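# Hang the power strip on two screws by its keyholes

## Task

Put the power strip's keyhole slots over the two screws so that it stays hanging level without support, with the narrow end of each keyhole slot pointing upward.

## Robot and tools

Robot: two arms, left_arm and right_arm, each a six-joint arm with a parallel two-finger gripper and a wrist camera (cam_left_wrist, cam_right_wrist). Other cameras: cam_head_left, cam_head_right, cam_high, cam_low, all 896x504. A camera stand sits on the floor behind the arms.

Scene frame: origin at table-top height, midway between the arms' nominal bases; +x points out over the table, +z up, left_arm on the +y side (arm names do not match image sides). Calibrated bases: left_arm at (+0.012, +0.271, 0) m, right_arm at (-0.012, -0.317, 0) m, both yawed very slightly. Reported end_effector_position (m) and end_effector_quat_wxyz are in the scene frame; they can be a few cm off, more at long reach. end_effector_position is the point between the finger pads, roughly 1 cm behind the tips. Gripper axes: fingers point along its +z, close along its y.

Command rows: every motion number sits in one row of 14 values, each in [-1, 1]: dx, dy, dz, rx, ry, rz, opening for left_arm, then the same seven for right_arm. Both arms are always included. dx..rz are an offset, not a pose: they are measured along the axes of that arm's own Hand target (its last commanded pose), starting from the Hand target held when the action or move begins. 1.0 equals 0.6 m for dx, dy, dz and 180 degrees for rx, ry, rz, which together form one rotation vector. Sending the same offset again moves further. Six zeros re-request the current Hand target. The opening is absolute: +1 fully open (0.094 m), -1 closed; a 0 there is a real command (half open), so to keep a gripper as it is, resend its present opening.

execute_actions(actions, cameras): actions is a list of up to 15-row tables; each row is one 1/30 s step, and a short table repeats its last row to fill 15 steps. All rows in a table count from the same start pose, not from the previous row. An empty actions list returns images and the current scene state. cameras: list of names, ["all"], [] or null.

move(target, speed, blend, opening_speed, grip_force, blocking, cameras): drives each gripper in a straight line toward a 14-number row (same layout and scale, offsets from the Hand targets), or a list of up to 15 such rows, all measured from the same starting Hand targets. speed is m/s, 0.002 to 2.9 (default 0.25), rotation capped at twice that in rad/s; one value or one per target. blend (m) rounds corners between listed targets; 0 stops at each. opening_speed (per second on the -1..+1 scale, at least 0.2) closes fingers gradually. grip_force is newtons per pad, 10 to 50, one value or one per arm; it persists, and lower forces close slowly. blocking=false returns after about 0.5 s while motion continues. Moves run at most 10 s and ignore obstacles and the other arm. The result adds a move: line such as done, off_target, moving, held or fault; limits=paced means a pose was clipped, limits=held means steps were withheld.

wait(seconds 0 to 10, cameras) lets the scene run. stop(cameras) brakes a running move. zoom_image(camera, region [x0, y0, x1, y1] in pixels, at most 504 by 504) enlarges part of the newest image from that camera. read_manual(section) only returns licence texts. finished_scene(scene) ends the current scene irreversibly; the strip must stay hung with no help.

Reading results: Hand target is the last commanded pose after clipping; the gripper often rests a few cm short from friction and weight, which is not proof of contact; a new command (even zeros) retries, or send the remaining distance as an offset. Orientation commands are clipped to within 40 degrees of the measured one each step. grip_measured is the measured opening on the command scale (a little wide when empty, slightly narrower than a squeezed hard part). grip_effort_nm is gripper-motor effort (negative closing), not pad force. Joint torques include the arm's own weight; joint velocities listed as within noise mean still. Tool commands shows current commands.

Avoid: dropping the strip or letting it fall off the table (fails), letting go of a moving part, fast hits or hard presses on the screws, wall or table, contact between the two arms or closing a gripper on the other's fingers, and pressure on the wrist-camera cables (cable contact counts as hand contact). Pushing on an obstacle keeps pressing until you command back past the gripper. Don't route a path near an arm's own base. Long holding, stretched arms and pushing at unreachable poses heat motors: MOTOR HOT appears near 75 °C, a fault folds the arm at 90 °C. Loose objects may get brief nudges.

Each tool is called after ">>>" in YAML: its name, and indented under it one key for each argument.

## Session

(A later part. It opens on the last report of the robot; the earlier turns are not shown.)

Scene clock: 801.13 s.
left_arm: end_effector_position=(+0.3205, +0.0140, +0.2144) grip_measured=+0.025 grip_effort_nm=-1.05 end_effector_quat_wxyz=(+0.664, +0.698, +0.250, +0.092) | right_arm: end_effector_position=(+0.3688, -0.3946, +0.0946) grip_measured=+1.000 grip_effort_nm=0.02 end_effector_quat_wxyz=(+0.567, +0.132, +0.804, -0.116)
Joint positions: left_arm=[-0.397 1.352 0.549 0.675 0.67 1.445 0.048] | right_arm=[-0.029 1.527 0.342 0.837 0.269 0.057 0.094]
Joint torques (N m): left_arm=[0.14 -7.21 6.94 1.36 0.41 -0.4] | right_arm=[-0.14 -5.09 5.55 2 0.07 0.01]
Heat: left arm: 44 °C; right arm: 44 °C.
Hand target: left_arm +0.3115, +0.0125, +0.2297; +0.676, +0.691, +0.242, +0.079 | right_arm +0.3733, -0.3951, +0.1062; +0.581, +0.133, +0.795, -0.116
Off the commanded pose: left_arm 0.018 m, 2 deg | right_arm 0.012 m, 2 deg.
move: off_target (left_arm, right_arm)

>>> move:
  target: [-0.038,0.135,-0.022,-0.041,0.032,0.059,-0.3,0,0,0,0,0,0,1]
  speed: 0.12
  cameras: ["cam_head_left","cam_head_right","cam_left_wrist"]

>>> zoom_image:
  camera: "cam_head_left"
  region: [370, 110, 490, 250]

Scene clock: 858.57 s.
left_arm: end_effector_position=(+0.3111, +0.0233, +0.2746) grip_measured=+0.025 grip_effort_nm=-1.05 end_effector_quat_wxyz=(+0.670, +0.681, +0.232, +0.183) | right_arm: end_effector_position=(+0.3688, -0.3946, +0.0946) grip_measured=+1.000 grip_effort_nm=0.02 end_effector_quat_wxyz=(+0.567, +0.132, +0.804, -0.116)
Joint positions: left_arm=[-0.448 1.142 0.6 0.503 0.511 1.528 0.048] | right_arm=[-0.029 1.527 0.342 0.837 0.269 0.057 0.094]
Joint torques (N m): left_arm=[-1.21 -5.68 12.14 1.47 0.08 -0.19] | right_arm=[-0.05 -5.09 5.45 1.97 0.08 0.01]
Heat: left arm: 45 °C; right arm: 44 °C.
Hand target: left_arm +0.3043, +0.0169, +0.3145; +0.696, +0.661, +0.205, +0.191 | right_arm +0.3733, -0.3951, +0.1062; +0.581, +0.133, +0.795, -0.116
Off the commanded pose: left_arm 0.041 m, 5 deg | right_arm 0.012 m, 2 deg.
move: off_target (left_arm, right_arm)
Images, in order (width x height): cam_head_left 896x504, cam_head_right 896x504, cam_left_wrist 896x504.

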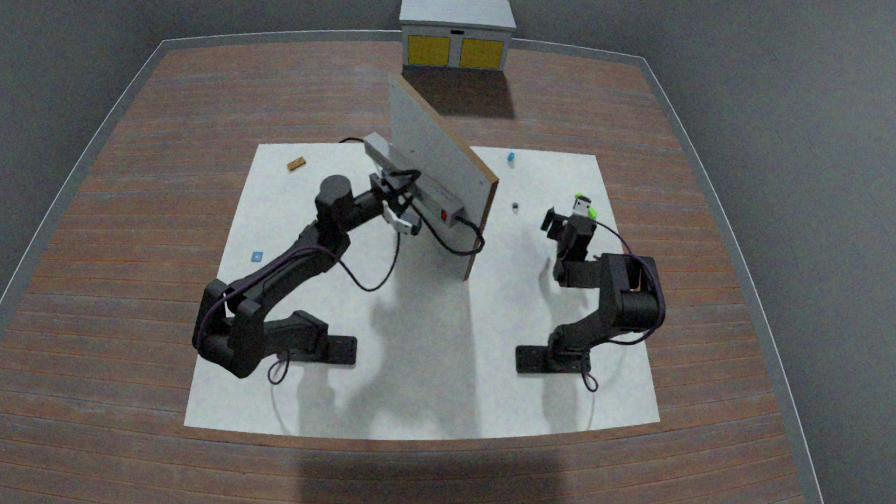

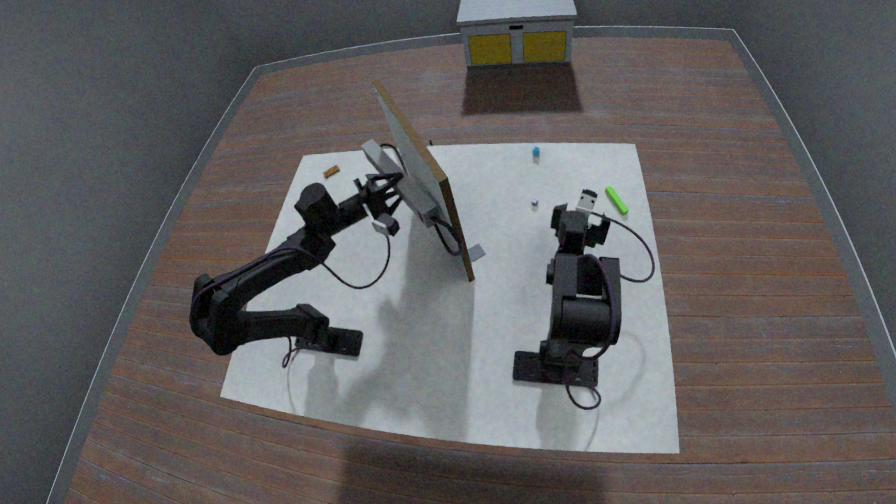

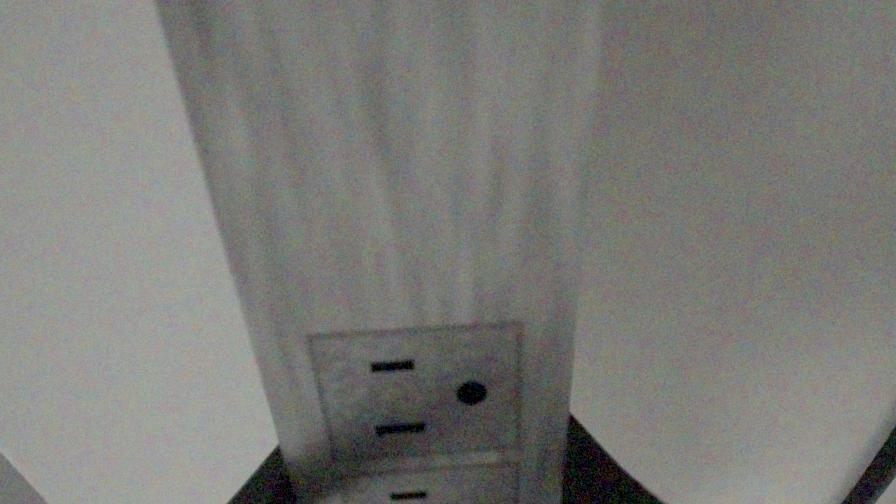

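Scaled by 3.600.

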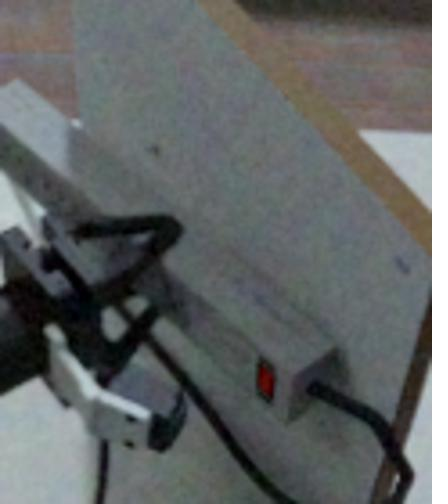

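>>> move:
  target: [-0.002,0.02,0.005,-0.011,-0.045,0.007,-0.3,0,0,0,0,0,0,1]
  speed: 0.08

Scene clock: 865.17 s.
left_arm: end_effector_position=(+0.3124, +0.0237, +0.2824) grip_measured=+0.025 grip_effort_nm=-1.05 end_effector_quat_wxyz=(+0.681, +0.689, +0.197, +0.153) | right_arm: end_effector_position=(+0.3688, -0.3946, +0.0946) grip_measured=+1.000 grip_effort_nm=0.02 end_effector_quat_wxyz=(+0.567, +0.132, +0.804, -0.116)
Joint positions: left_arm=[-0.382 1.184 0.647 0.503 0.671 1.533 0.048] | right_arm=[-0.029 1.527 0.342 0.837 0.269 0.057 0.094]
Joint torques (N m): left_arm=[0.1 -3.6 12.18 2.25 0.74 -0.33] | right_arm=[-0.01 -5.04 5.37 1.96 0.09 -0.02]
Heat: left arm: 46 °C; right arm: 44 °C.
Hand target: left_arm +0.3049, +0.0144, +0.3266; +0.718, +0.663, +0.145, +0.155 | right_arm +0.3733, -0.3951, +0.1062; +0.581, +0.133, +0.795, -0.116
Off the commanded pose: left_arm 0.046 m, 8 deg | right_arm 0.012 m, 2 deg.
move: off_target (left_arm, right_arm)

>>> move:
  target: [-0.004,0.006,0.022,0,-0.01,0.01,-0.3,0,0,0,0,0,0,1]
  speed: 0.06

Scene clock: 873.03 s.
left_arm: end_effector_position=(+0.3196, +0.0163, +0.2874) grip_measured=+0.025 grip_effort_nm=-1.05 end_effector_quat_wxyz=(+0.681, +0.692, +0.183, +0.155) | right_arm: end_effector_position=(+0.3688, -0.3946, +0.0946) grip_measured=+1.000 grip_effort_nm=0.02 end_effector_quat_wxyz=(+0.567, +0.132, +0.804, -0.116)
Joint positions: left_arm=[-0.388 1.23 0.695 0.503 0.682 1.556 0.048] | right_arm=[-0.029 1.527 0.342 0.837 0.269 0.057 0.094]
Joint torques (N m): left_arm=[-1.25 -3.9 12.14 2.26 0.69 -0.23] | right_arm=[-0.14 -5.09 5.39 1.99 0.06 -0.01]
Heat: left arm: 46 °C; right arm: 44 °C.
Hand target: left_arm +0.3081, +0.0017, +0.3313; +0.718, +0.667, +0.123, +0.156 | right_arm +0.3733, -0.3951, +0.1062; +0.581, +0.133, +0.795, -0.116
Off the commanded pose: left_arm 0.048 m, 9 deg | right_arm 0.012 m, 2 deg.
move: off_target (left_arm, right_arm)

>>> move:
  target: [-0.012,-0.003,0.013,0,0,0,-0.3,0,0,0,0,0,0,1]
  speed: 0.06

Scene clock: 877.10 s.
left_arm: end_effector_position=(+0.3106, +0.0035, +0.2852) grip_measured=+0.025 grip_effort_nm=-1.05 end_effector_quat_wxyz=(+0.682, +0.697, +0.171, +0.143) | right_arm: end_effector_position=(+0.3688, -0.3946, +0.0946) grip_measured=+1.000 grip_effort_nm=0.02 end_effector_quat_wxyz=(+0.567, +0.132, +0.804, -0.116)
Joint positions: left_arm=[-0.431 1.236 0.695 0.503 0.675 1.561 0.048] | right_arm=[-0.029 1.527 0.342 0.837 0.269 0.057 0.094]
Joint torques (N m): left_arm=[-1.28 -4 12.03 2.36 0.34 -0.28] | right_arm=[-0.03 -5.18 5.37 1.96 0.09 0.01]
Heat: left arm: 47 °C; right arm: 44 °C.
Hand target: left_arm +0.3045, -0.0084, +0.3299; +0.718, +0.667, +0.123, +0.156 | right_arm +0.3733, -0.3951, +0.1062; +0.581, +0.133, +0.795, -0.116
Off the commanded pose: left_arm 0.047 m, 8 deg | right_arm 0.012 m, 2 deg.
move: off_target (left_arm, right_arm)

>>> move:
  target: [0.028,0.003,-0.006,0,0,0,-0.3,0,0,0,0,0,0,1]
  speed: 0.06

Scene clock: 884.20 s.
left_arm: end_effector_position=(+0.3249, +0.0103, +0.2874) grip_measured=+0.025 grip_effort_nm=-1.05 end_effector_quat_wxyz=(+0.680, +0.696, +0.176, +0.149) | right_arm: end_effector_position=(+0.3688, -0.3946, +0.0946) grip_measured=+1.000 grip_effort_nm=0.02 end_effector_quat_wxyz=(+0.567, +0.132, +0.804, -0.116)
Joint positions: left_arm=[-0.391 1.27 0.727 0.503 0.698 1.564 0.048] | right_arm=[-0.029 1.527 0.342 0.837 0.269 0.057 0.094]
Joint torques (N m): left_arm=[-0.01 -4.16 12.04 2.35 0.76 -0.3] | right_arm=[-0.06 -5.07 5.42 1.97 0.07 0.01]
Heat: left arm: 47 °C; right arm: 44 °C.
Hand target: left_arm +0.3185, +0.0015, +0.3319; +0.718, +0.667, +0.123, +0.156 | right_arm +0.3733, -0.3951, +0.1062; +0.581, +0.133, +0.795, -0.116
Off the commanded pose: left_arm 0.046 m, 8 deg | right_arm 0.012 m, 2 deg.
move: off_target (left_arm, right_arm)

>>> move:
  target: [-0.013,0.0,-0.003,0,0,0,-0.3,0,0,0,0,0,0,1]
  speed: 0.06

Scene clock: 890.10 s.
left_arm: end_effector_position=(+0.3248, +0.0103, +0.2874) grip_measured=+0.025 grip_effort_nm=-1.05 end_effector_quat_wxyz=(+0.680, +0.696, +0.176, +0.149) | right_arm: end_effector_position=(+0.3688, -0.3946, +0.0946) grip_measured=+1.000 grip_effort_nm=0.02 end_effector_quat_wxyz=(+0.567, +0.132, +0.804, -0.116)
Joint positions: left_arm=[-0.391 1.27 0.727 0.503 0.699 1.564 0.048] | right_arm=[-0.029 1.527 0.342 0.837 0.269 0.057 0.094]
Joint torques (N m): left_arm=[-1.18 -5.91 10.43 2.29 0.53 -0.33] | right_arm=[-0.03 -5.09 5.37 2 0.1 -0.02]
Heat: left arm: 47 °C; right arm: 44 °C.
Hand target: left_arm +0.3106, +0.0002, +0.3315; +0.718, +0.667, +0.123, +0.156 | right_arm +0.3733, -0.3951, +0.1062; +0.581, +0.133, +0.795, -0.116
Off the commanded pose: left_arm 0.047 m, 8 deg | right_arm 0.012 m, 2 deg.
move: off_target (left_arm, right_arm)

>>> move:
  target: [-0.008,0.0,-0.003,0,0,0,-0.3,0,0,0,0,0,0,1]
  speed: 0.06

Scene clock: 894.00 s.
left_arm: end_effector_position=(+0.3224, +0.0074, +0.2874) grip_measured=+0.025 grip_effort_nm=-1.05 end_effector_quat_wxyz=(+0.681, +0.697, +0.173, +0.146) | right_arm: end_effector_position=(+0.3688, -0.3946, +0.0946) grip_measured=+1.000 grip_effort_nm=0.02 end_effector_quat_wxyz=(+0.567, +0.132, +0.804, -0.116)
Joint positions: left_arm=[-0.4 1.27 0.727 0.503 0.699 1.564 0.048] | right_arm=[-0.029 1.527 0.342 0.837 0.269 0.057 0.094]
Joint torques (N m): left_arm=[-1.42 -7.2 9.42 2.28 0.45 -0.33] | right_arm=[0.08 -5.08 5.39 1.97 0.08 0]
Heat: left arm: 46 °C; right arm: 44 °C.
Hand target: left_arm +0.3055, +0.0000, +0.3312; +0.718, +0.667, +0.123, +0.156 | right_arm +0.3733, -0.3951, +0.1062; +0.581, +0.133, +0.795, -0.116
Off the commanded pose: left_arm 0.048 m, 8 deg | right_arm 0.012 m, 2 deg.
move: off_target (left_arm, right_arm)

>>> move:
  target: [-0.003,-0.03,0.003,0,0,0,-0.3,0,0,0,0,0,0,1]
  speed: 0.04

Scene clock: 900.97 s.
left_arm: end_effector_position=(+0.3174, +0.0040, +0.2891) grip_measured=+0.025 grip_effort_nm=-1.05 end_effector_quat_wxyz=(+0.690, +0.690, +0.158, +0.152) | right_arm: end_effector_position=(+0.3688, -0.3946, +0.0946) grip_measured=+1.000 grip_effort_nm=0.02 end_effector_quat_wxyz=(+0.567, +0.132, +0.804, -0.116)
Joint positions: left_arm=[-0.414 1.27 0.702 0.564 0.697 1.564 0.048] | right_arm=[-0.029 1.527 0.342 0.837 0.269 0.057 0.094]
Joint torques (N m): left_arm=[-1.25 -4.79 7.25 2.44 0.26 -0.32] | right_arm=[-0.08 -5 5.52 1.97 0.08 0.04]
Heat: left arm: 45 °C; right arm: 44 °C.
Hand target: left_arm +0.3056, -0.0035, +0.3133; +0.718, +0.667, +0.123, +0.156 | right_arm +0.3733, -0.3951, +0.1062; +0.581, +0.133, +0.795, -0.116
Off the commanded pose: left_arm 0.028 m, 6 deg | right_arm 0.012 m, 2 deg.
move: off_target (left_arm, right_arm)

>>> move:
  target: [0.006,-0.04,0.0,0,0,0,-0.3,0,0,0,0,0,0,1]
  speed: 0.04

Scene clock: 908.37 s.
left_arm: end_effector_position=(+0.3179, +0.0034, +0.2761) grip_measured=+0.025 grip_effort_nm=-1.05 end_effector_quat_wxyz=(+0.698, +0.682, +0.147, +0.161) | right_arm: end_effector_position=(+0.3688, -0.3946, +0.0946) grip_measured=+1.000 grip_effort_nm=0.02 end_effector_quat_wxyz=(+0.567, +0.132, +0.804, -0.116)
Joint positions: left_arm=[-0.414 1.311 0.643 0.702 0.699 1.564 0.048] | right_arm=[-0.029 1.527 0.342 0.837 0.269 0.057 0.094]
Joint torques (N m): left_arm=[-0.8 -3.43 7.16 2.25 0.29 -0.33] | right_arm=[-0.08 -5.08 5.37 1.94 0.1 0]
Heat: left arm: 45 °C; right arm: 44 °C.
Hand target: left_arm +0.3104, -0.0035, +0.2896; +0.718, +0.667, +0.123, +0.156 | right_arm +0.3733, -0.3951, +0.1062; +0.581, +0.133, +0.795, -0.116
Off the commanded pose: left_arm 0.017 m, 4 deg | right_arm 0.012 m, 2 deg.
move: off_target (left_arm, right_arm)

>>> move:
  target: [0.002,-0.005,0.0,0,0,-0.022,-0.3,0,0,0,0,0,0,1]
  speed: 0.04

Scene clock: 919.93 s.
left_arm: end_effector_position=(+0.3179, +0.0035, +0.2762) grip_measured=+0.025 grip_effort_nm=-1.05 end_effector_quat_wxyz=(+0.701, +0.680, +0.147, +0.158) | right_arm: end_effector_position=(+0.3688, -0.3946, +0.0946) grip_measured=+1.000 grip_effort_nm=0.02 end_effector_quat_wxyz=(+0.567, +0.132, +0.804, -0.116)
Joint positions: left_arm=[-0.411 1.317 0.639 0.721 0.707 1.551 0.048] | right_arm=[-0.029 1.527 0.342 0.837 0.269 0.057 0.094]
Joint torques (N m): left_arm=[-0.77 -3.28 7.23 2.07 0.25 -0.95] | right_arm=[-0.1 -5.07 5.37 1.96 0.08 0]
Heat: left arm: 44 °C; right arm: 44 °C.
Hand target: left_arm +0.3117, -0.0032, +0.2866; +0.723, +0.663, +0.146, +0.131 | right_arm +0.3733, -0.3951, +0.1062; +0.581, +0.133, +0.795, -0.116
Off the commanded pose: left_arm 0.014 m, 4 deg | right_arm 0.012 m, 2 deg.
move: off_target (left_arm, right_arm)

>>> wait:
  seconds: 0.1
  cameras: ["cam_head_left","cam_head_right","cam_high","cam_low","cam_left_wrist"]

>>> zoom_image:
  camera: "cam_head_left"
  region: [370, 110, 490, 250]

>>> zoom_image:
  camera: "cam_high"
  region: [370, 60, 490, 300]

>>> zoom_image:
  camera: "cam_low"
  region: [420, 140, 500, 220]

Scene clock: 924.97 s.
left_arm: end_effector_position=(+0.3179, +0.0035, +0.2762) grip_measured=+0.025 grip_effort_nm=-1.05 end_effector_quat_wxyz=(+0.701, +0.680, +0.147, +0.158) | right_arm: end_effector_position=(+0.3688, -0.3946, +0.0946) grip_measured=+1.000 grip_effort_nm=0.02 end_effector_quat_wxyz=(+0.567, +0.132, +0.804, -0.116)
Joint positions: left_arm=[-0.411 1.317 0.639 0.721 0.707 1.551 0.048] | right_arm=[-0.029 1.527 0.342 0.837 0.269 0.057 0.094]
Joint torques (N m): left_arm=[-0.75 -3.34 7.25 2.1 0.22 -0.96] | right_arm=[-0.21 -5.12 5.34 1.98 0.09 0.02]
Heat: left arm: 44 °C; right arm: 44 °C.
Hand target: left_arm +0.3117, -0.0032, +0.2866; +0.723, +0.663, +0.146, +0.131 | right_arm +0.3733, -0.3951, +0.1062; +0.581, +0.133, +0.795, -0.116
Tool commands: left_gripper/opening=-0.3 right_gripper/opening=+1.0
Off the commanded pose: left_arm 0.014 m, 4 deg | right_arm 0.012 m, 2 deg.
wait: 0.10 s; at rest from the start
Images, in order (width x height): cam_head_left 896x504, cam_head_right 896x504, cam_high 896x504, cam_low 896x504, cam_left_wrist 896x504.

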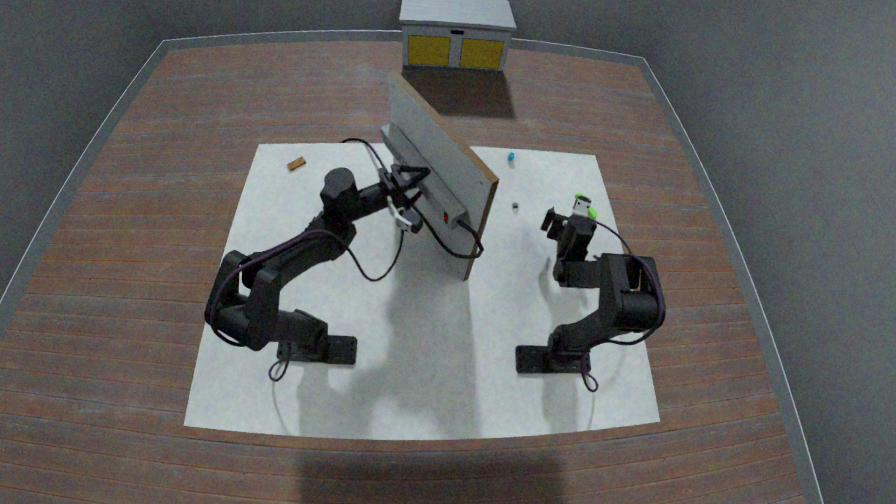

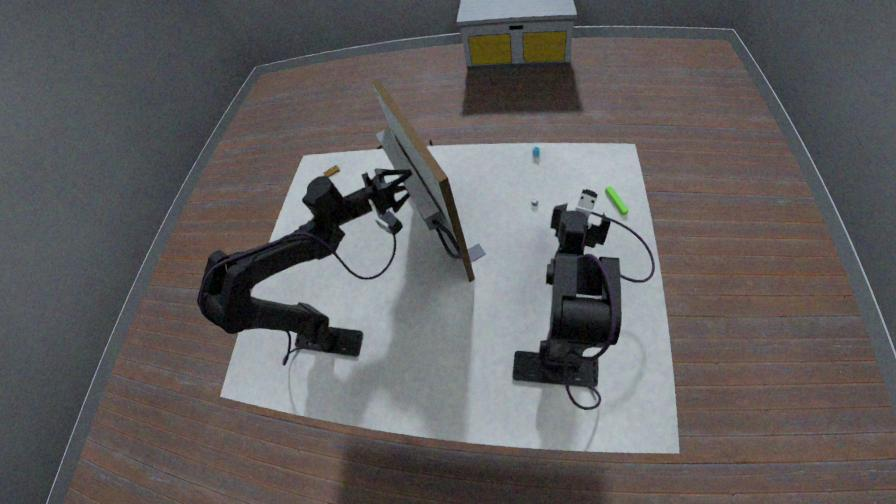

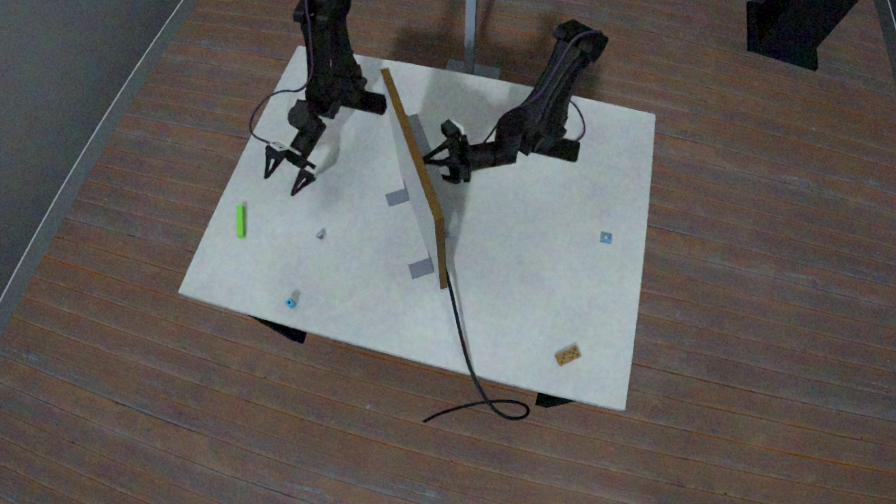

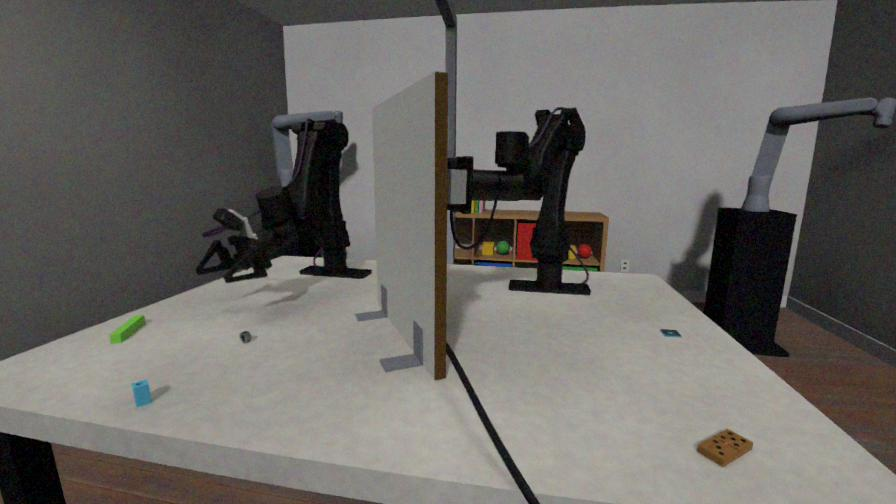

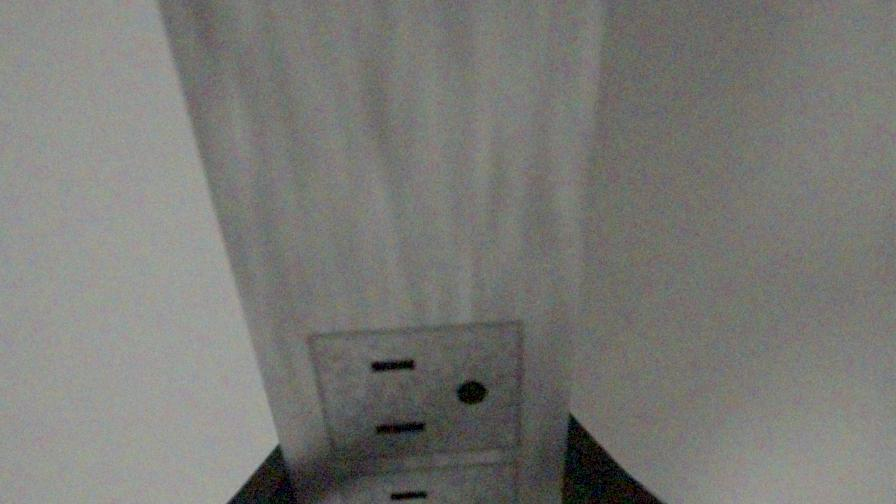

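Scaled by 3.600.

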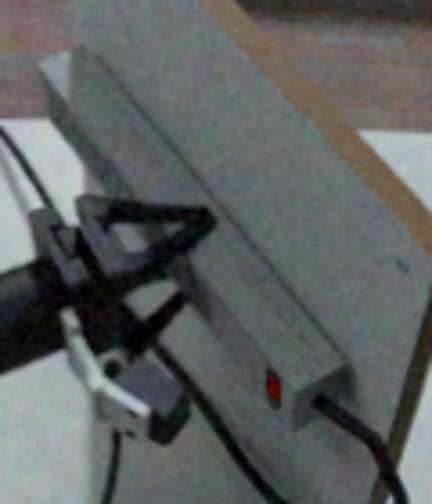

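Scaled by 2.100.

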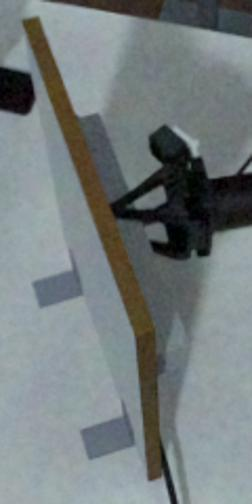

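Scaled by 6.300.

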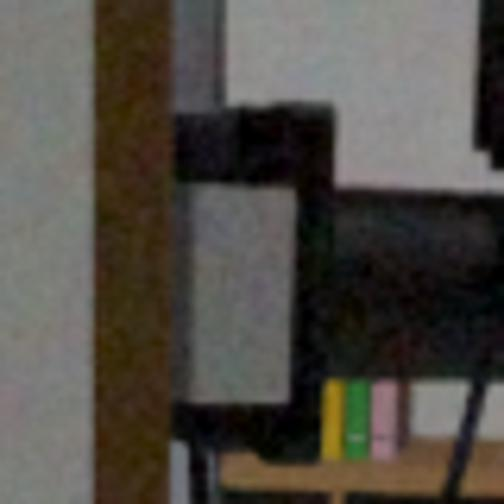

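>>> move:
  target: [0.004,-0.04,-0.005,0.005,0,0,-0.3,0,0,0,0,0,0,1]
  speed: 0.04
  cameras: ["cam_low"]

>>> zoom_image:
  camera: "cam_low"
  region: [420, 140, 500, 220]

Scene clock: 949.00 s.
left_arm: end_effector_position=(+0.3192, +0.0035, +0.2606) grip_measured=+0.025 grip_effort_nm=-1.05 end_effector_quat_wxyz=(+0.707, +0.674, +0.151, +0.154) | right_arm: end_effector_position=(+0.3688, -0.3946, +0.0946) grip_measured=+1.000 grip_effort_nm=0.02 end_effector_quat_wxyz=(+0.567, +0.132, +0.804, -0.116)
Joint positions: left_arm=[-0.409 1.368 0.59 0.838 0.708 1.527 0.048] | right_arm=[-0.029 1.527 0.342 0.837 0.269 0.057 0.094]
Joint torques (N m): left_arm=[-0.39 -3.36 6.35 1.82 0.31 -0.57] | right_arm=[-0.06 -5.03 5.52 1.95 0.08 -0.01]
Heat: left arm: 44 °C; right arm: 44 °C.
Hand target: left_arm +0.3127, -0.0017, +0.2623; +0.718, +0.668, +0.147, +0.130 | right_arm +0.3733, -0.3951, +0.1062; +0.581, +0.133, +0.795, -0.116
Off the commanded pose: left_arm 0.009 m, 3 deg | right_arm 0.012 m, 2 deg.
move: off_target (left_arm, right_arm)
Images, in order (width x height): cam_low 896x504.

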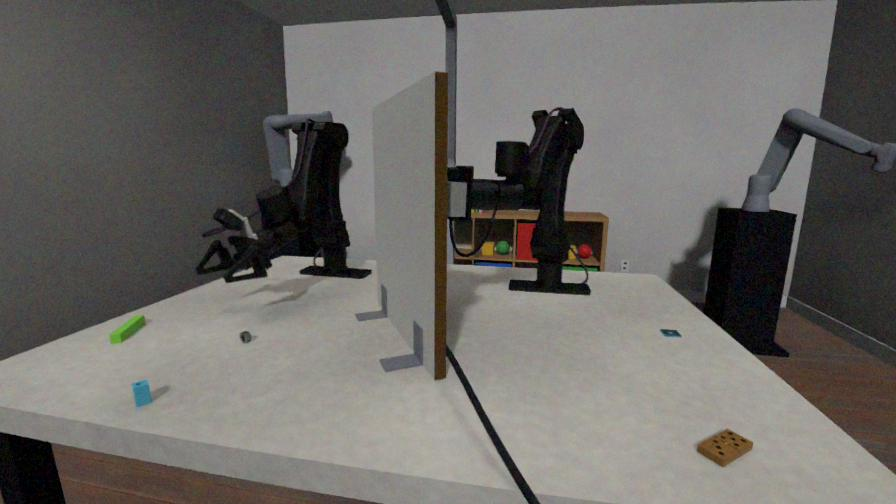

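Scaled by 6.300.

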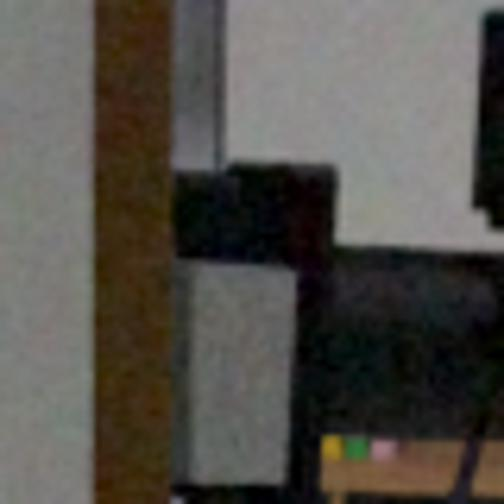

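>>> move:
  target:
    - [0.0,0.0,-0.02,0,0,-0.006,-0.3,0,0,0,0,0,0,1]
    - [0.0,-0.065,-0.012,0.0,0,-0.006,-0.3,0,0,0,0,0,0,1]
  speed: 0.08
  blend: 0.01

>>> move:
  target: [0.0,0.0,0.04,0,0,0,-0.3,0,0,0,0,0,0,1]
  speed: 0.05
  cameras: ["cam_low","cam_left_wrist","cam_head_left"]

>>> zoom_image:
  camera: "cam_low"
  region: [420, 140, 500, 220]

>>> zoom_image:
  camera: "cam_left_wrist"
  region: [0, 0, 448, 504]

Scene clock: 968.50 s.
left_arm: end_effector_position=(+0.3208, +0.0119, +0.2056) grip_measured=+0.025 grip_effort_nm=-1.05 end_effector_quat_wxyz=(+0.692, +0.685, +0.183, +0.135) | right_arm: end_effector_position=(+0.3688, -0.3946, +0.0946) grip_measured=+1.000 grip_effort_nm=0.02 end_effector_quat_wxyz=(+0.567, +0.132, +0.804, -0.116)
Joint positions: left_arm=[-0.386 1.484 0.478 1 0.712 1.505 0.048] | right_arm=[-0.029 1.527 0.342 0.837 0.269 0.057 0.094]
Joint torques (N m): left_arm=[-1.33 -4.29 6.08 2.4 0.43 -0.53] | right_arm=[-0.05 -5 5.44 1.98 0.08 0.02]
Heat: left arm: 44 °C; right arm: 44 °C.
Hand target: left_arm +0.3095, +0.0021, +0.2230; +0.719, +0.667, +0.153, +0.123 | right_arm +0.3733, -0.3951, +0.1062; +0.581, +0.133, +0.795, -0.116
Off the commanded pose: left_arm 0.023 m, 5 deg | right_arm 0.012 m, 2 deg.
move: off_target (left_arm, right_arm); blend cut to 0.0059 m at target 1

Scene clock: 969.53 s.
left_arm: end_effector_position=(+0.3157, -0.0051, +0.1873) grip_measured=+0.025 grip_effort_nm=-1.05 end_effector_quat_wxyz=(+0.683, +0.697, +0.188, +0.113) | right_arm: end_effector_position=(+0.3688, -0.3946, +0.0946) grip_measured=+1.000 grip_effort_nm=0.02 end_effector_quat_wxyz=(+0.567, +0.132, +0.804, -0.116)
Joint positions: left_arm=[-0.442 1.541 0.485 1.002 0.684 1.505 0.048] | right_arm=[-0.029 1.527 0.342 0.837 0.269 0.057 0.094]
Joint torques (N m): left_arm=[-1.65 -4.3 10.33 2.38 0.07 -0.49] | right_arm=[-0.01 -5.05 5.3 1.97 0.11 0]
Heat: left arm: 44 °C; right arm: 44 °C.
Hand target: left_arm +0.3187, -0.0200, +0.2245; +0.719, +0.667, +0.153, +0.123 | right_arm +0.3733, -0.3951, +0.1062; +0.581, +0.133, +0.795, -0.116
Off the commanded pose: left_arm 0.040 m, 7 deg | right_arm 0.012 m, 2 deg.
move: off_target (left_arm, right_arm)
Images, in order (width x height): cam_head_left 896x504, cam_low 896x504, cam_left_wrist 896x504.

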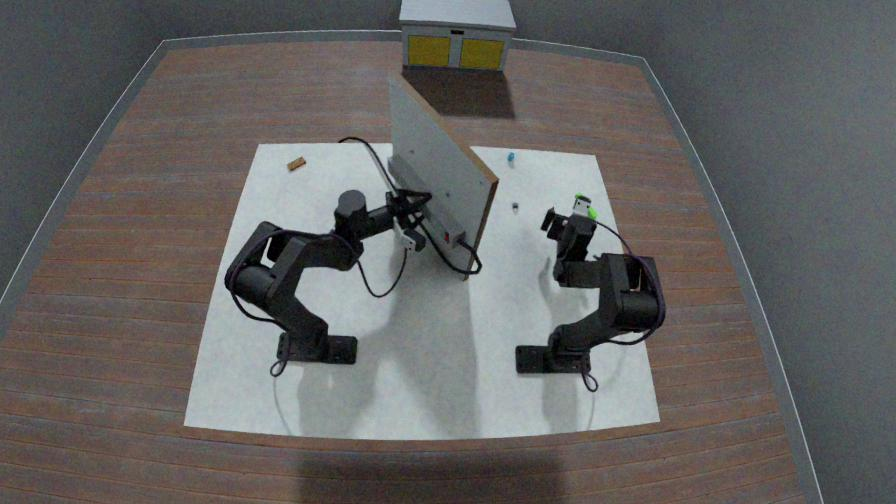

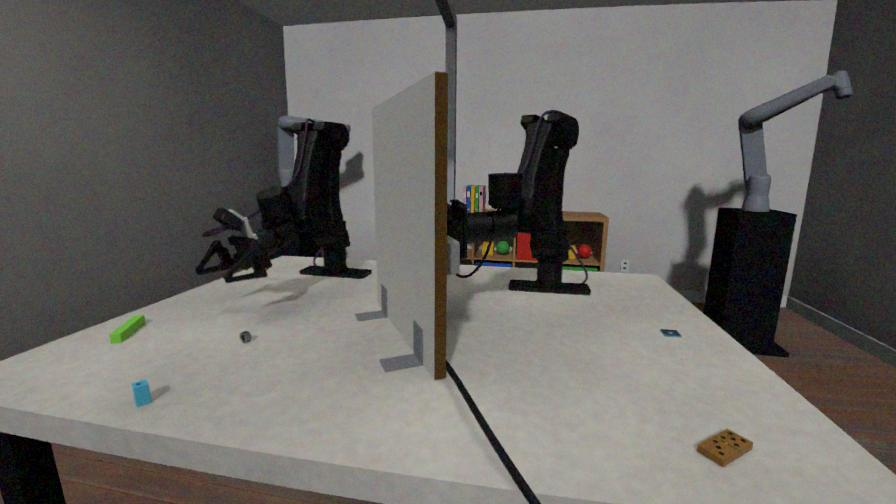

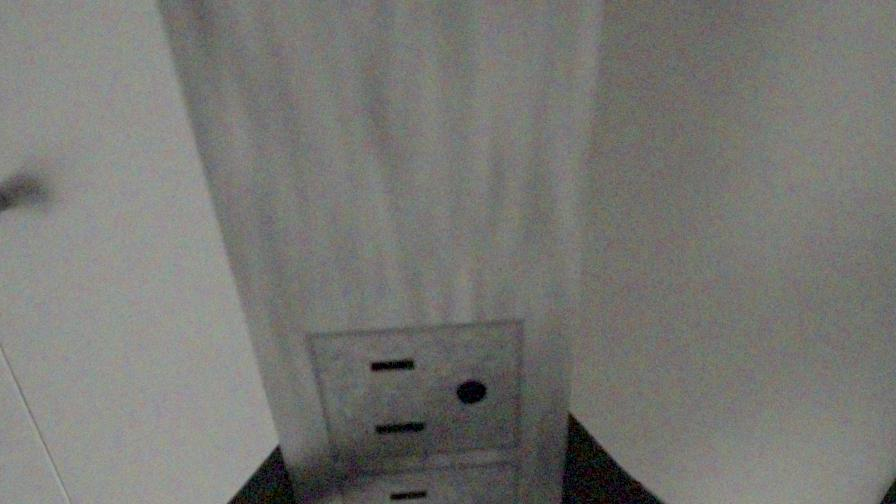

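Scaled by 6.300.

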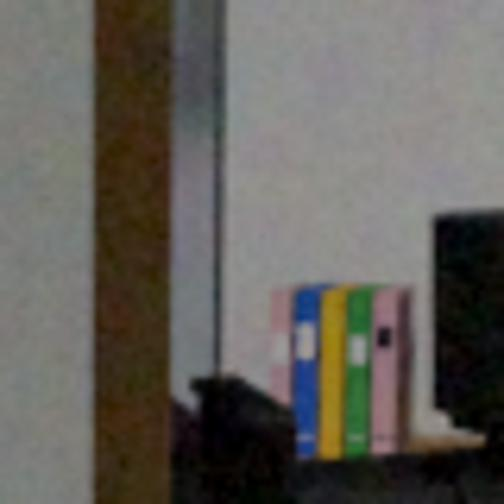

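Scaled by 1.000.

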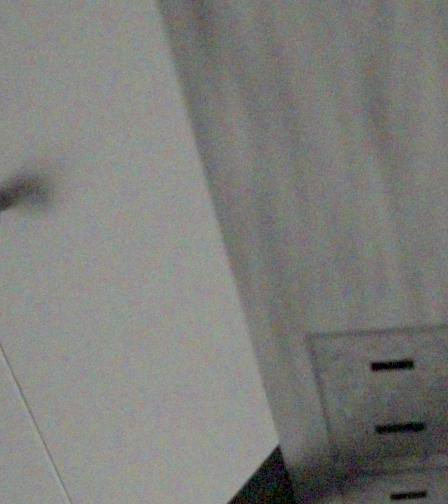

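>>> move:
  target:
    - [0.0,0.02,-0.025,0,0,0.0,-0.3,0,0,0,0,0,0,1]
    - [0.0,0.075,-0.025,-0.01,0,0.02,-0.3,0,0,0,0,0,0,1]
  speed: 0.08
  blend: 0.01

>>> move:
  target: [0.0,0.005,0.025,0,0,0,-0.3,0,0,0,0,0,0,1]
  speed: 0.05
  cameras: ["cam_low","cam_left_wrist","cam_head_left"]

>>> zoom_image:
  camera: "cam_low"
  region: [420, 160, 500, 240]

Scene clock: 977.90 s.
left_arm: end_effector_position=(+0.3212, +0.0027, +0.2352) grip_measured=+0.025 grip_effort_nm=-1.05 end_effector_quat_wxyz=(+0.704, +0.674, +0.165, +0.150) | right_arm: end_effector_position=(+0.3688, -0.3946, +0.0946) grip_measured=+1.000 grip_effort_nm=0.02 end_effector_quat_wxyz=(+0.567, +0.132, +0.804, -0.116)
Joint positions: left_arm=[-0.417 1.437 0.535 0.949 0.685 1.511 0.048] | right_arm=[-0.029 1.527 0.342 0.837 0.269 0.057 0.094]
Joint torques (N m): left_arm=[0.1 -7.39 10.17 1.38 0.53 -0.2] | right_arm=[-0.08 -5.07 5.49 1.97 0.08 0]
Heat: left arm: 45 °C; right arm: 44 °C.
Hand target: left_arm +0.3142, -0.0026, +0.2684; +0.725, +0.660, +0.130, +0.148 | right_arm +0.3733, -0.3951, +0.1062; +0.581, +0.133, +0.795, -0.116
Off the commanded pose: left_arm 0.034 m, 5 deg | right_arm 0.012 m, 2 deg.
move: off_target (left_arm, right_arm); blend cut to 0.0088 m at target 1

Scene clock: 978.90 s.
left_arm: end_effector_position=(+0.3236, -0.0005, +0.2428) grip_measured=+0.025 grip_effort_nm=-1.05 end_effector_quat_wxyz=(+0.706, +0.673, +0.158, +0.153) | right_arm: end_effector_position=(+0.3688, -0.3946, +0.0946) grip_measured=+1.000 grip_effort_nm=0.02 end_effector_quat_wxyz=(+0.567, +0.132, +0.804, -0.116)
Joint positions: left_arm=[-0.422 1.437 0.563 0.931 0.686 1.518 0.048] | right_arm=[-0.029 1.527 0.342 0.837 0.269 0.057 0.094]
Joint torques (N m): left_arm=[-2.13 -5.29 11.85 1.36 0.13 -0.25] | right_arm=[-0.12 -5.19 5.3 1.94 0.09 0]
Heat: left arm: 45 °C; right arm: 44 °C.
Hand target: left_arm +0.3198, -0.0161, +0.2728; +0.725, +0.660, +0.130, +0.148 | right_arm +0.3733, -0.3951, +0.1062; +0.581, +0.133, +0.795, -0.116
Off the commanded pose: left_arm 0.034 m, 4 deg | right_arm 0.012 m, 2 deg.
move: off_target (left_arm, right_arm)
Images, in order (width x height): cam_head_left 896x504, cam_low 896x504, cam_left_wrist 896x504.

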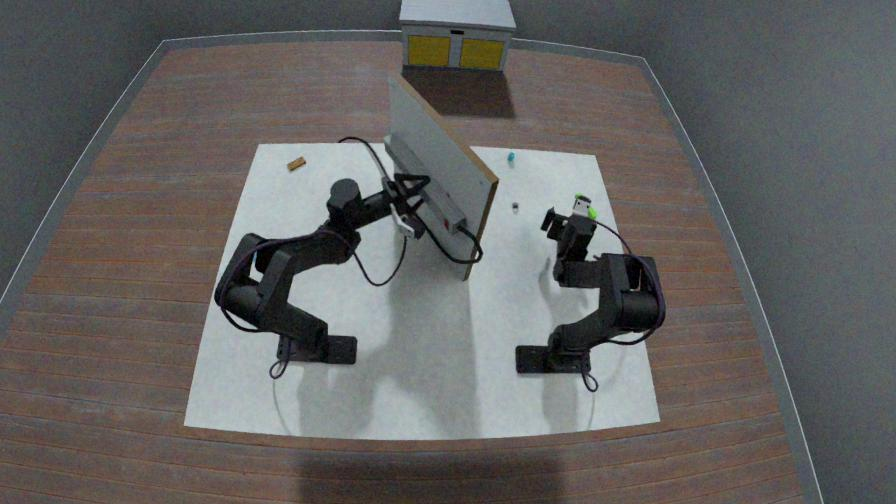

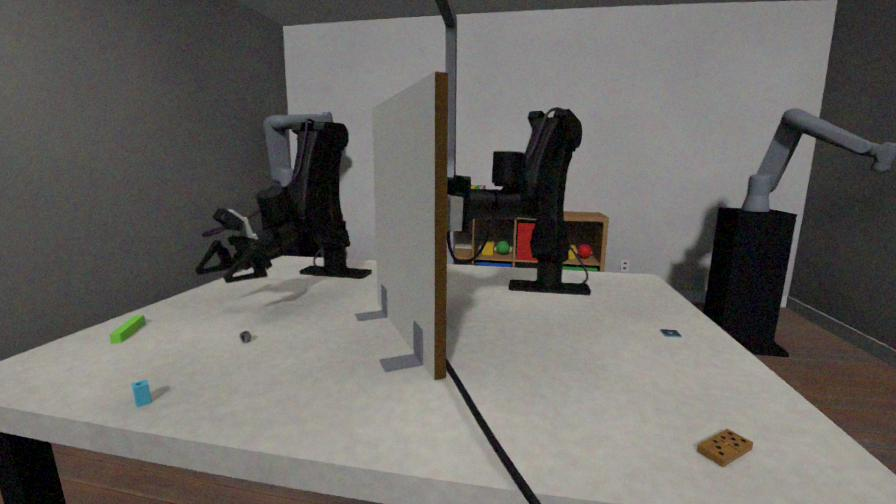

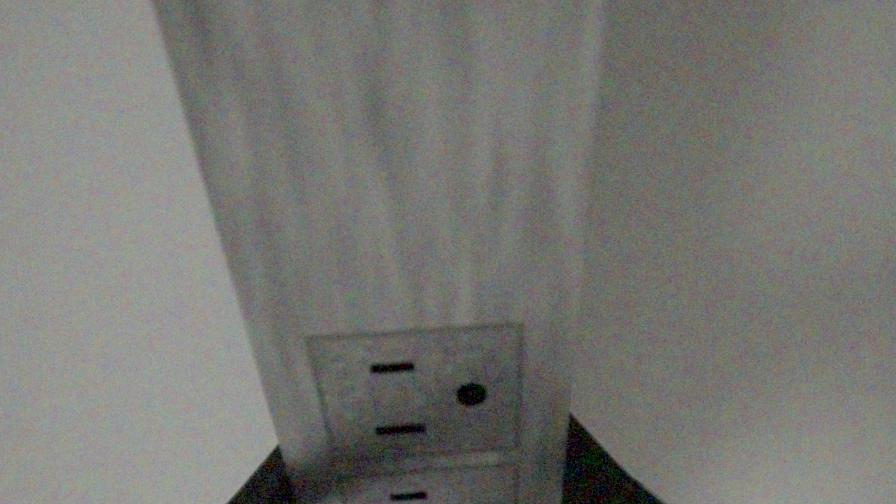

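Scaled by 6.300.

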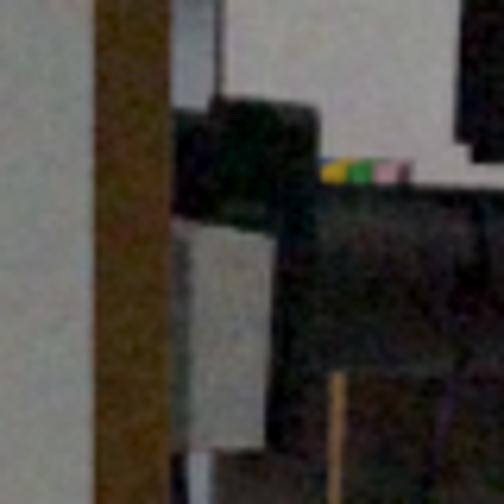

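>>> move:
  target:
    - [0.0,0.0,-0.02,0.01,0,0.0,-0.3,0,0,0,0,0,0,1]
    - [0.0,-0.04,-0.015,0.012,0,0,-0.3,0,0,0,0,0,0,1]
  speed: 0.08
  blend: 0.005

>>> move:
  target: [0.0,0.005,0.022,0,0,0,-0.3,0,0,0,0,0,0,1]
  speed: 0.05
  cameras: ["cam_low","cam_left_wrist","cam_head_left"]

>>> zoom_image:
  camera: "cam_low"
  region: [420, 170, 500, 250]

Scene clock: 987.50 s.
left_arm: end_effector_position=(+0.3235, -0.0014, +0.2323) grip_measured=+0.025 grip_effort_nm=-1.05 end_effector_quat_wxyz=(+0.694, +0.686, +0.161, +0.147) | right_arm: end_effector_position=(+0.3688, -0.3946, +0.0946) grip_measured=+1.000 grip_effort_nm=0.02 end_effector_quat_wxyz=(+0.567, +0.132, +0.804, -0.116)
Joint positions: left_arm=[-0.422 1.441 0.564 0.886 0.692 1.543 0.048] | right_arm=[-0.029 1.527 0.342 0.837 0.269 0.057 0.094]
Joint torques (N m): left_arm=[-0.88 -4.11 7.6 2.06 0.29 -0.16] | right_arm=[-0.1 -5.07 5.33 1.99 0.08 0]
Heat: left arm: 45 °C; right arm: 44 °C.
Hand target: left_arm +0.3174, -0.0099, +0.2481; +0.712, +0.674, +0.133, +0.146 | right_arm +0.3733, -0.3951, +0.1062; +0.581, +0.133, +0.795, -0.116
Off the commanded pose: left_arm 0.019 m, 4 deg | right_arm 0.012 m, 2 deg.
move: off_target (left_arm, right_arm)

Scene clock: 988.50 s.
left_arm: end_effector_position=(+0.3238, -0.0015, +0.2323) grip_measured=+0.025 grip_effort_nm=-1.05 end_effector_quat_wxyz=(+0.695, +0.685, +0.161, +0.147) | right_arm: end_effector_position=(+0.3688, -0.3946, +0.0946) grip_measured=+1.000 grip_effort_nm=0.02 end_effector_quat_wxyz=(+0.567, +0.132, +0.804, -0.116)
Joint positions: left_arm=[-0.422 1.444 0.564 0.892 0.692 1.543 0.048] | right_arm=[-0.029 1.527 0.342 0.837 0.269 0.057 0.094]
Joint torques (N m): left_arm=[-3.21 -2.69 10.71 1.88 -0.07 -0.15] | right_arm=[-0.02 -5.05 5.52 1.95 0.07 -0.01]
Heat: left arm: 45 °C; right arm: 44 °C.
Hand target: left_arm +0.3224, -0.0219, +0.2519; +0.712, +0.673, +0.133, +0.146 | right_arm +0.3733, -0.3951, +0.1062; +0.581, +0.133, +0.795, -0.116
Off the commanded pose: left_arm 0.028 m, 4 deg | right_arm 0.012 m, 2 deg.
move: off_target (left_arm, right_arm)
Images, in order (width x height): cam_head_left 896x504, cam_low 896x504, cam_left_wrist 896x504.

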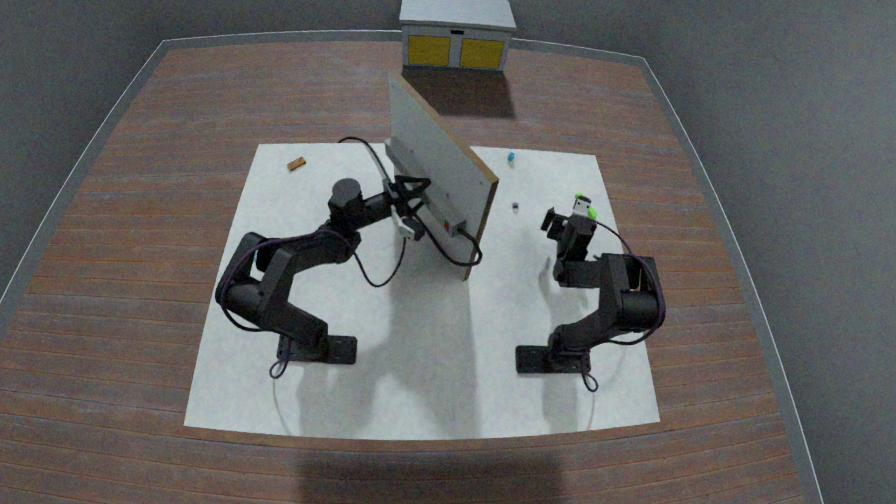

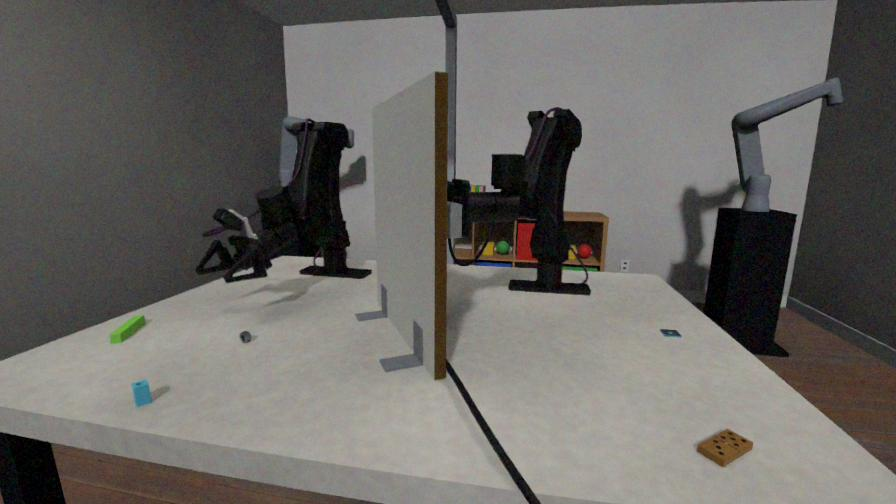

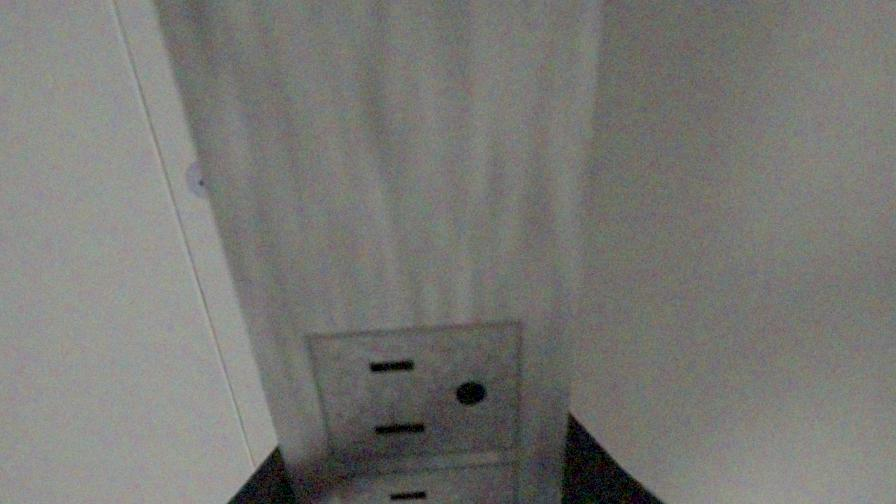

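Scaled by 6.300.

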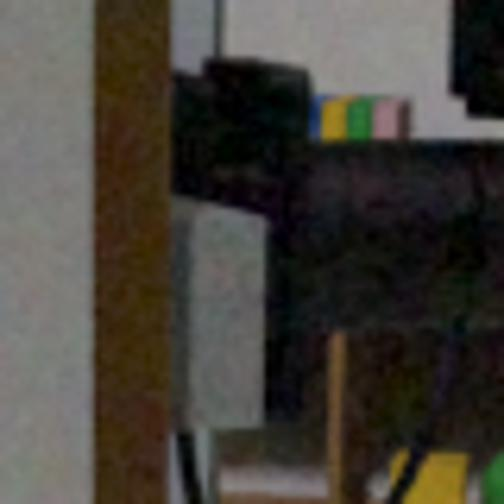

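>>> move:
  target:
    - [0.0,0.0,-0.03,0,0,0,-0.3,0,0,0,0,0,0,1]
    - [0.008,0.065,-0.03,0.0,0,0.002,-0.3,0,0,0,0,0,0,1]
  speed: 0.1
  blend: 0.01

Scene clock: 1078.17 s.
left_arm: end_effector_position=(+0.3249, +0.0026, +0.2443) grip_measured=+0.025 grip_effort_nm=-1.05 end_effector_quat_wxyz=(+0.684, +0.696, +0.169, +0.140) | right_arm: end_effector_position=(+0.3688, -0.3946, +0.0946) grip_measured=+1.000 grip_effort_nm=0.02 end_effector_quat_wxyz=(+0.567, +0.132, +0.804, -0.116)
Joint positions: left_arm=[-0.406 1.38 0.615 0.731 0.706 1.557 0.048] | right_arm=[-0.029 1.527 0.342 0.837 0.269 0.057 0.094]
Joint torques (N m): left_arm=[0.29 -7.95 11.79 1.52 0.51 -0.28] | right_arm=[-0.09 -5.15 5.44 1.97 0.13 0.02]
Heat: left arm: 48 °C; right arm: 44 °C.
Hand target: left_arm +0.3188, -0.0015, +0.2898; +0.712, +0.674, +0.131, +0.148 | right_arm +0.3733, -0.3951, +0.1062; +0.581, +0.133, +0.795, -0.116
Off the commanded pose: left_arm 0.046 m, 6 deg | right_arm 0.012 m, 2 deg.
move: off_target (left_arm, right_arm); blend cut to 0.0081 m at target 1

>>> move:
  target: [0.0,0.045,-0.02,-0.005,0,0,-0.3,0,0,0,0,0,0,1]
  speed: 0.1

Scene clock: 1083.07 s.
left_arm: end_effector_position=(+0.3242, +0.0149, +0.2848) grip_measured=+0.025 grip_effort_nm=-1.05 end_effector_quat_wxyz=(+0.696, +0.682, +0.153, +0.164) | right_arm: end_effector_position=(+0.3688, -0.3946, +0.0946) grip_measured=+1.000 grip_effort_nm=0.02 end_effector_quat_wxyz=(+0.567, +0.132, +0.804, -0.116)
Joint positions: left_arm=[-0.369 1.291 0.67 0.651 0.731 1.561 0.048] | right_arm=[-0.029 1.527 0.342 0.837 0.269 0.057 0.094]
Joint torques (N m): left_arm=[0.1 -6.39 10.99 1.38 0.58 -0.55] | right_arm=[-0.06 -5.11 5.35 1.96 0.08 0.02]
Heat: left arm: 48 °C; right arm: 44 °C.
Hand target: left_arm +0.3132, +0.0109, +0.3161; +0.717, +0.668, +0.130, +0.149 | right_arm +0.3733, -0.3951, +0.1062; +0.581, +0.133, +0.795, -0.116
Off the commanded pose: left_arm 0.033 m, 4 deg | right_arm 0.012 m, 2 deg.
move: off_target (left_arm, right_arm)

>>> move:
  target: [-0.02,-0.015,0.004,0.004,0,-0.012,-0.3,0,0,0,0,0,0,1]
  speed: 0.08

Scene clock: 1087.37 s.
left_arm: end_effector_position=(+0.3180, +0.0084, +0.2864) grip_measured=+0.025 grip_effort_nm=-1.05 end_effector_quat_wxyz=(+0.699, +0.682, +0.153, +0.153) | right_arm: end_effector_position=(+0.3688, -0.3946, +0.0946) grip_measured=+1.000 grip_effort_nm=0.02 end_effector_quat_wxyz=(+0.567, +0.132, +0.804, -0.116)
Joint positions: left_arm=[-0.394 1.283 0.67 0.645 0.723 1.544 0.048] | right_arm=[-0.029 1.527 0.342 0.837 0.269 0.057 0.094]
Joint torques (N m): left_arm=[-1.25 -7.09 8.32 1.37 0.21 -0.64] | right_arm=[-0.03 -5.15 5.37 1.96 0.06 0.01]
Heat: left arm: 47 °C; right arm: 44 °C.
Hand target: left_arm +0.3035, +0.0034, +0.3071; +0.716, +0.670, +0.143, +0.135 | right_arm +0.3733, -0.3951, +0.1062; +0.581, +0.133, +0.795, -0.116
Off the commanded pose: left_arm 0.026 m, 3 deg | right_arm 0.012 m, 2 deg.
move: off_target (left_arm, right_arm)

>>> move:
  target: [0.019,-0.017,0.004,0.004,0,-0.008,-0.3,0,0,0,0,0,0,1]
  speed: 0.08

Scene clock: 1092.50 s.
left_arm: end_effector_position=(+0.3218, +0.0100, +0.2819) grip_measured=+0.025 grip_effort_nm=-1.05 end_effector_quat_wxyz=(+0.697, +0.682, +0.164, +0.147) | right_arm: end_effector_position=(+0.3688, -0.3946, +0.0946) grip_measured=+1.000 grip_effort_nm=0.02 end_effector_quat_wxyz=(+0.567, +0.132, +0.804, -0.116)
Joint positions: left_arm=[-0.386 1.296 0.67 0.645 0.723 1.53 0.048] | right_arm=[-0.029 1.527 0.342 0.837 0.269 0.057 0.094]
Joint torques (N m): left_arm=[0.01 -4.18 8.94 1.65 0.48 -0.59] | right_arm=[-0.09 -5.14 5.5 1.95 0.09 0.03]
Heat: left arm: 47 °C; right arm: 44 °C.
Hand target: left_arm +0.3149, +0.0050, +0.2968; +0.713, +0.673, +0.153, +0.125 | right_arm +0.3733, -0.3951, +0.1062; +0.581, +0.133, +0.795, -0.116
Off the commanded pose: left_arm 0.017 m, 4 deg | right_arm 0.012 m, 2 deg.
move: off_target (left_arm, right_arm)

>>> move:
  target: [0.001,-0.018,0.012,0.003,0,0,-0.3,0,0,0,0,0,0,1]
  speed: 0.05

Scene clock: 1097.13 s.
left_arm: end_effector_position=(+0.3257, +0.0082, +0.2717) grip_measured=+0.025 grip_effort_nm=-1.05 end_effector_quat_wxyz=(+0.691, +0.688, +0.173, +0.138) | right_arm: end_effector_position=(+0.3688, -0.3946, +0.0946) grip_measured=+1.000 grip_effort_nm=0.02 end_effector_quat_wxyz=(+0.567, +0.132, +0.804, -0.116)
Joint positions: left_arm=[-0.386 1.323 0.67 0.645 0.723 1.526 0.048] | right_arm=[-0.029 1.527 0.342 0.837 0.269 0.057 0.094]
Joint torques (N m): left_arm=[-1.43 -3.67 8.31 1.97 0.3 -0.45] | right_arm=[-0.06 -5.11 5.45 1.97 0.08 -0.01]
Heat: left arm: 46 °C; right arm: 44 °C.
Hand target: left_arm +0.3179, -0.0021, +0.2863; +0.710, +0.676, +0.153, +0.124 | right_arm +0.3733, -0.3951, +0.1062; +0.581, +0.133, +0.795, -0.116
Off the commanded pose: left_arm 0.020 m, 4 deg | right_arm 0.012 m, 2 deg.
move: off_target (left_arm, right_arm)

>>> move:
  target: [-0.012,0.003,0.004,0.0,0,0.01,-0.3,0,0,0,0,0,0,1]
  speed: 0.05

Scene clock: 1102.57 s.
left_arm: end_effector_position=(+0.3255, +0.0075, +0.2717) grip_measured=+0.025 grip_effort_nm=-1.05 end_effector_quat_wxyz=(+0.691, +0.688, +0.173, +0.138) | right_arm: end_effector_position=(+0.3688, -0.3946, +0.0946) grip_measured=+1.000 grip_effort_nm=0.02 end_effector_quat_wxyz=(+0.567, +0.132, +0.804, -0.116)
Joint positions: left_arm=[-0.389 1.323 0.67 0.645 0.72 1.527 0.048] | right_arm=[-0.029 1.527 0.342 0.837 0.269 0.057 0.094]
Joint torques (N m): left_arm=[-3.03 -4.85 7.9 1.85 0.04 -0.11] | right_arm=[-0.13 -5.04 5.29 1.96 0.07 0]
Heat: left arm: 46 °C; right arm: 44 °C.
Hand target: left_arm +0.3123, -0.0070, +0.2886; +0.708, +0.679, +0.143, +0.135 | right_arm +0.3733, -0.3951, +0.1062; +0.581, +0.133, +0.795, -0.116
Off the commanded pose: left_arm 0.026 m, 4 deg | right_arm 0.012 m, 2 deg.
move: off_target (left_arm, right_arm)


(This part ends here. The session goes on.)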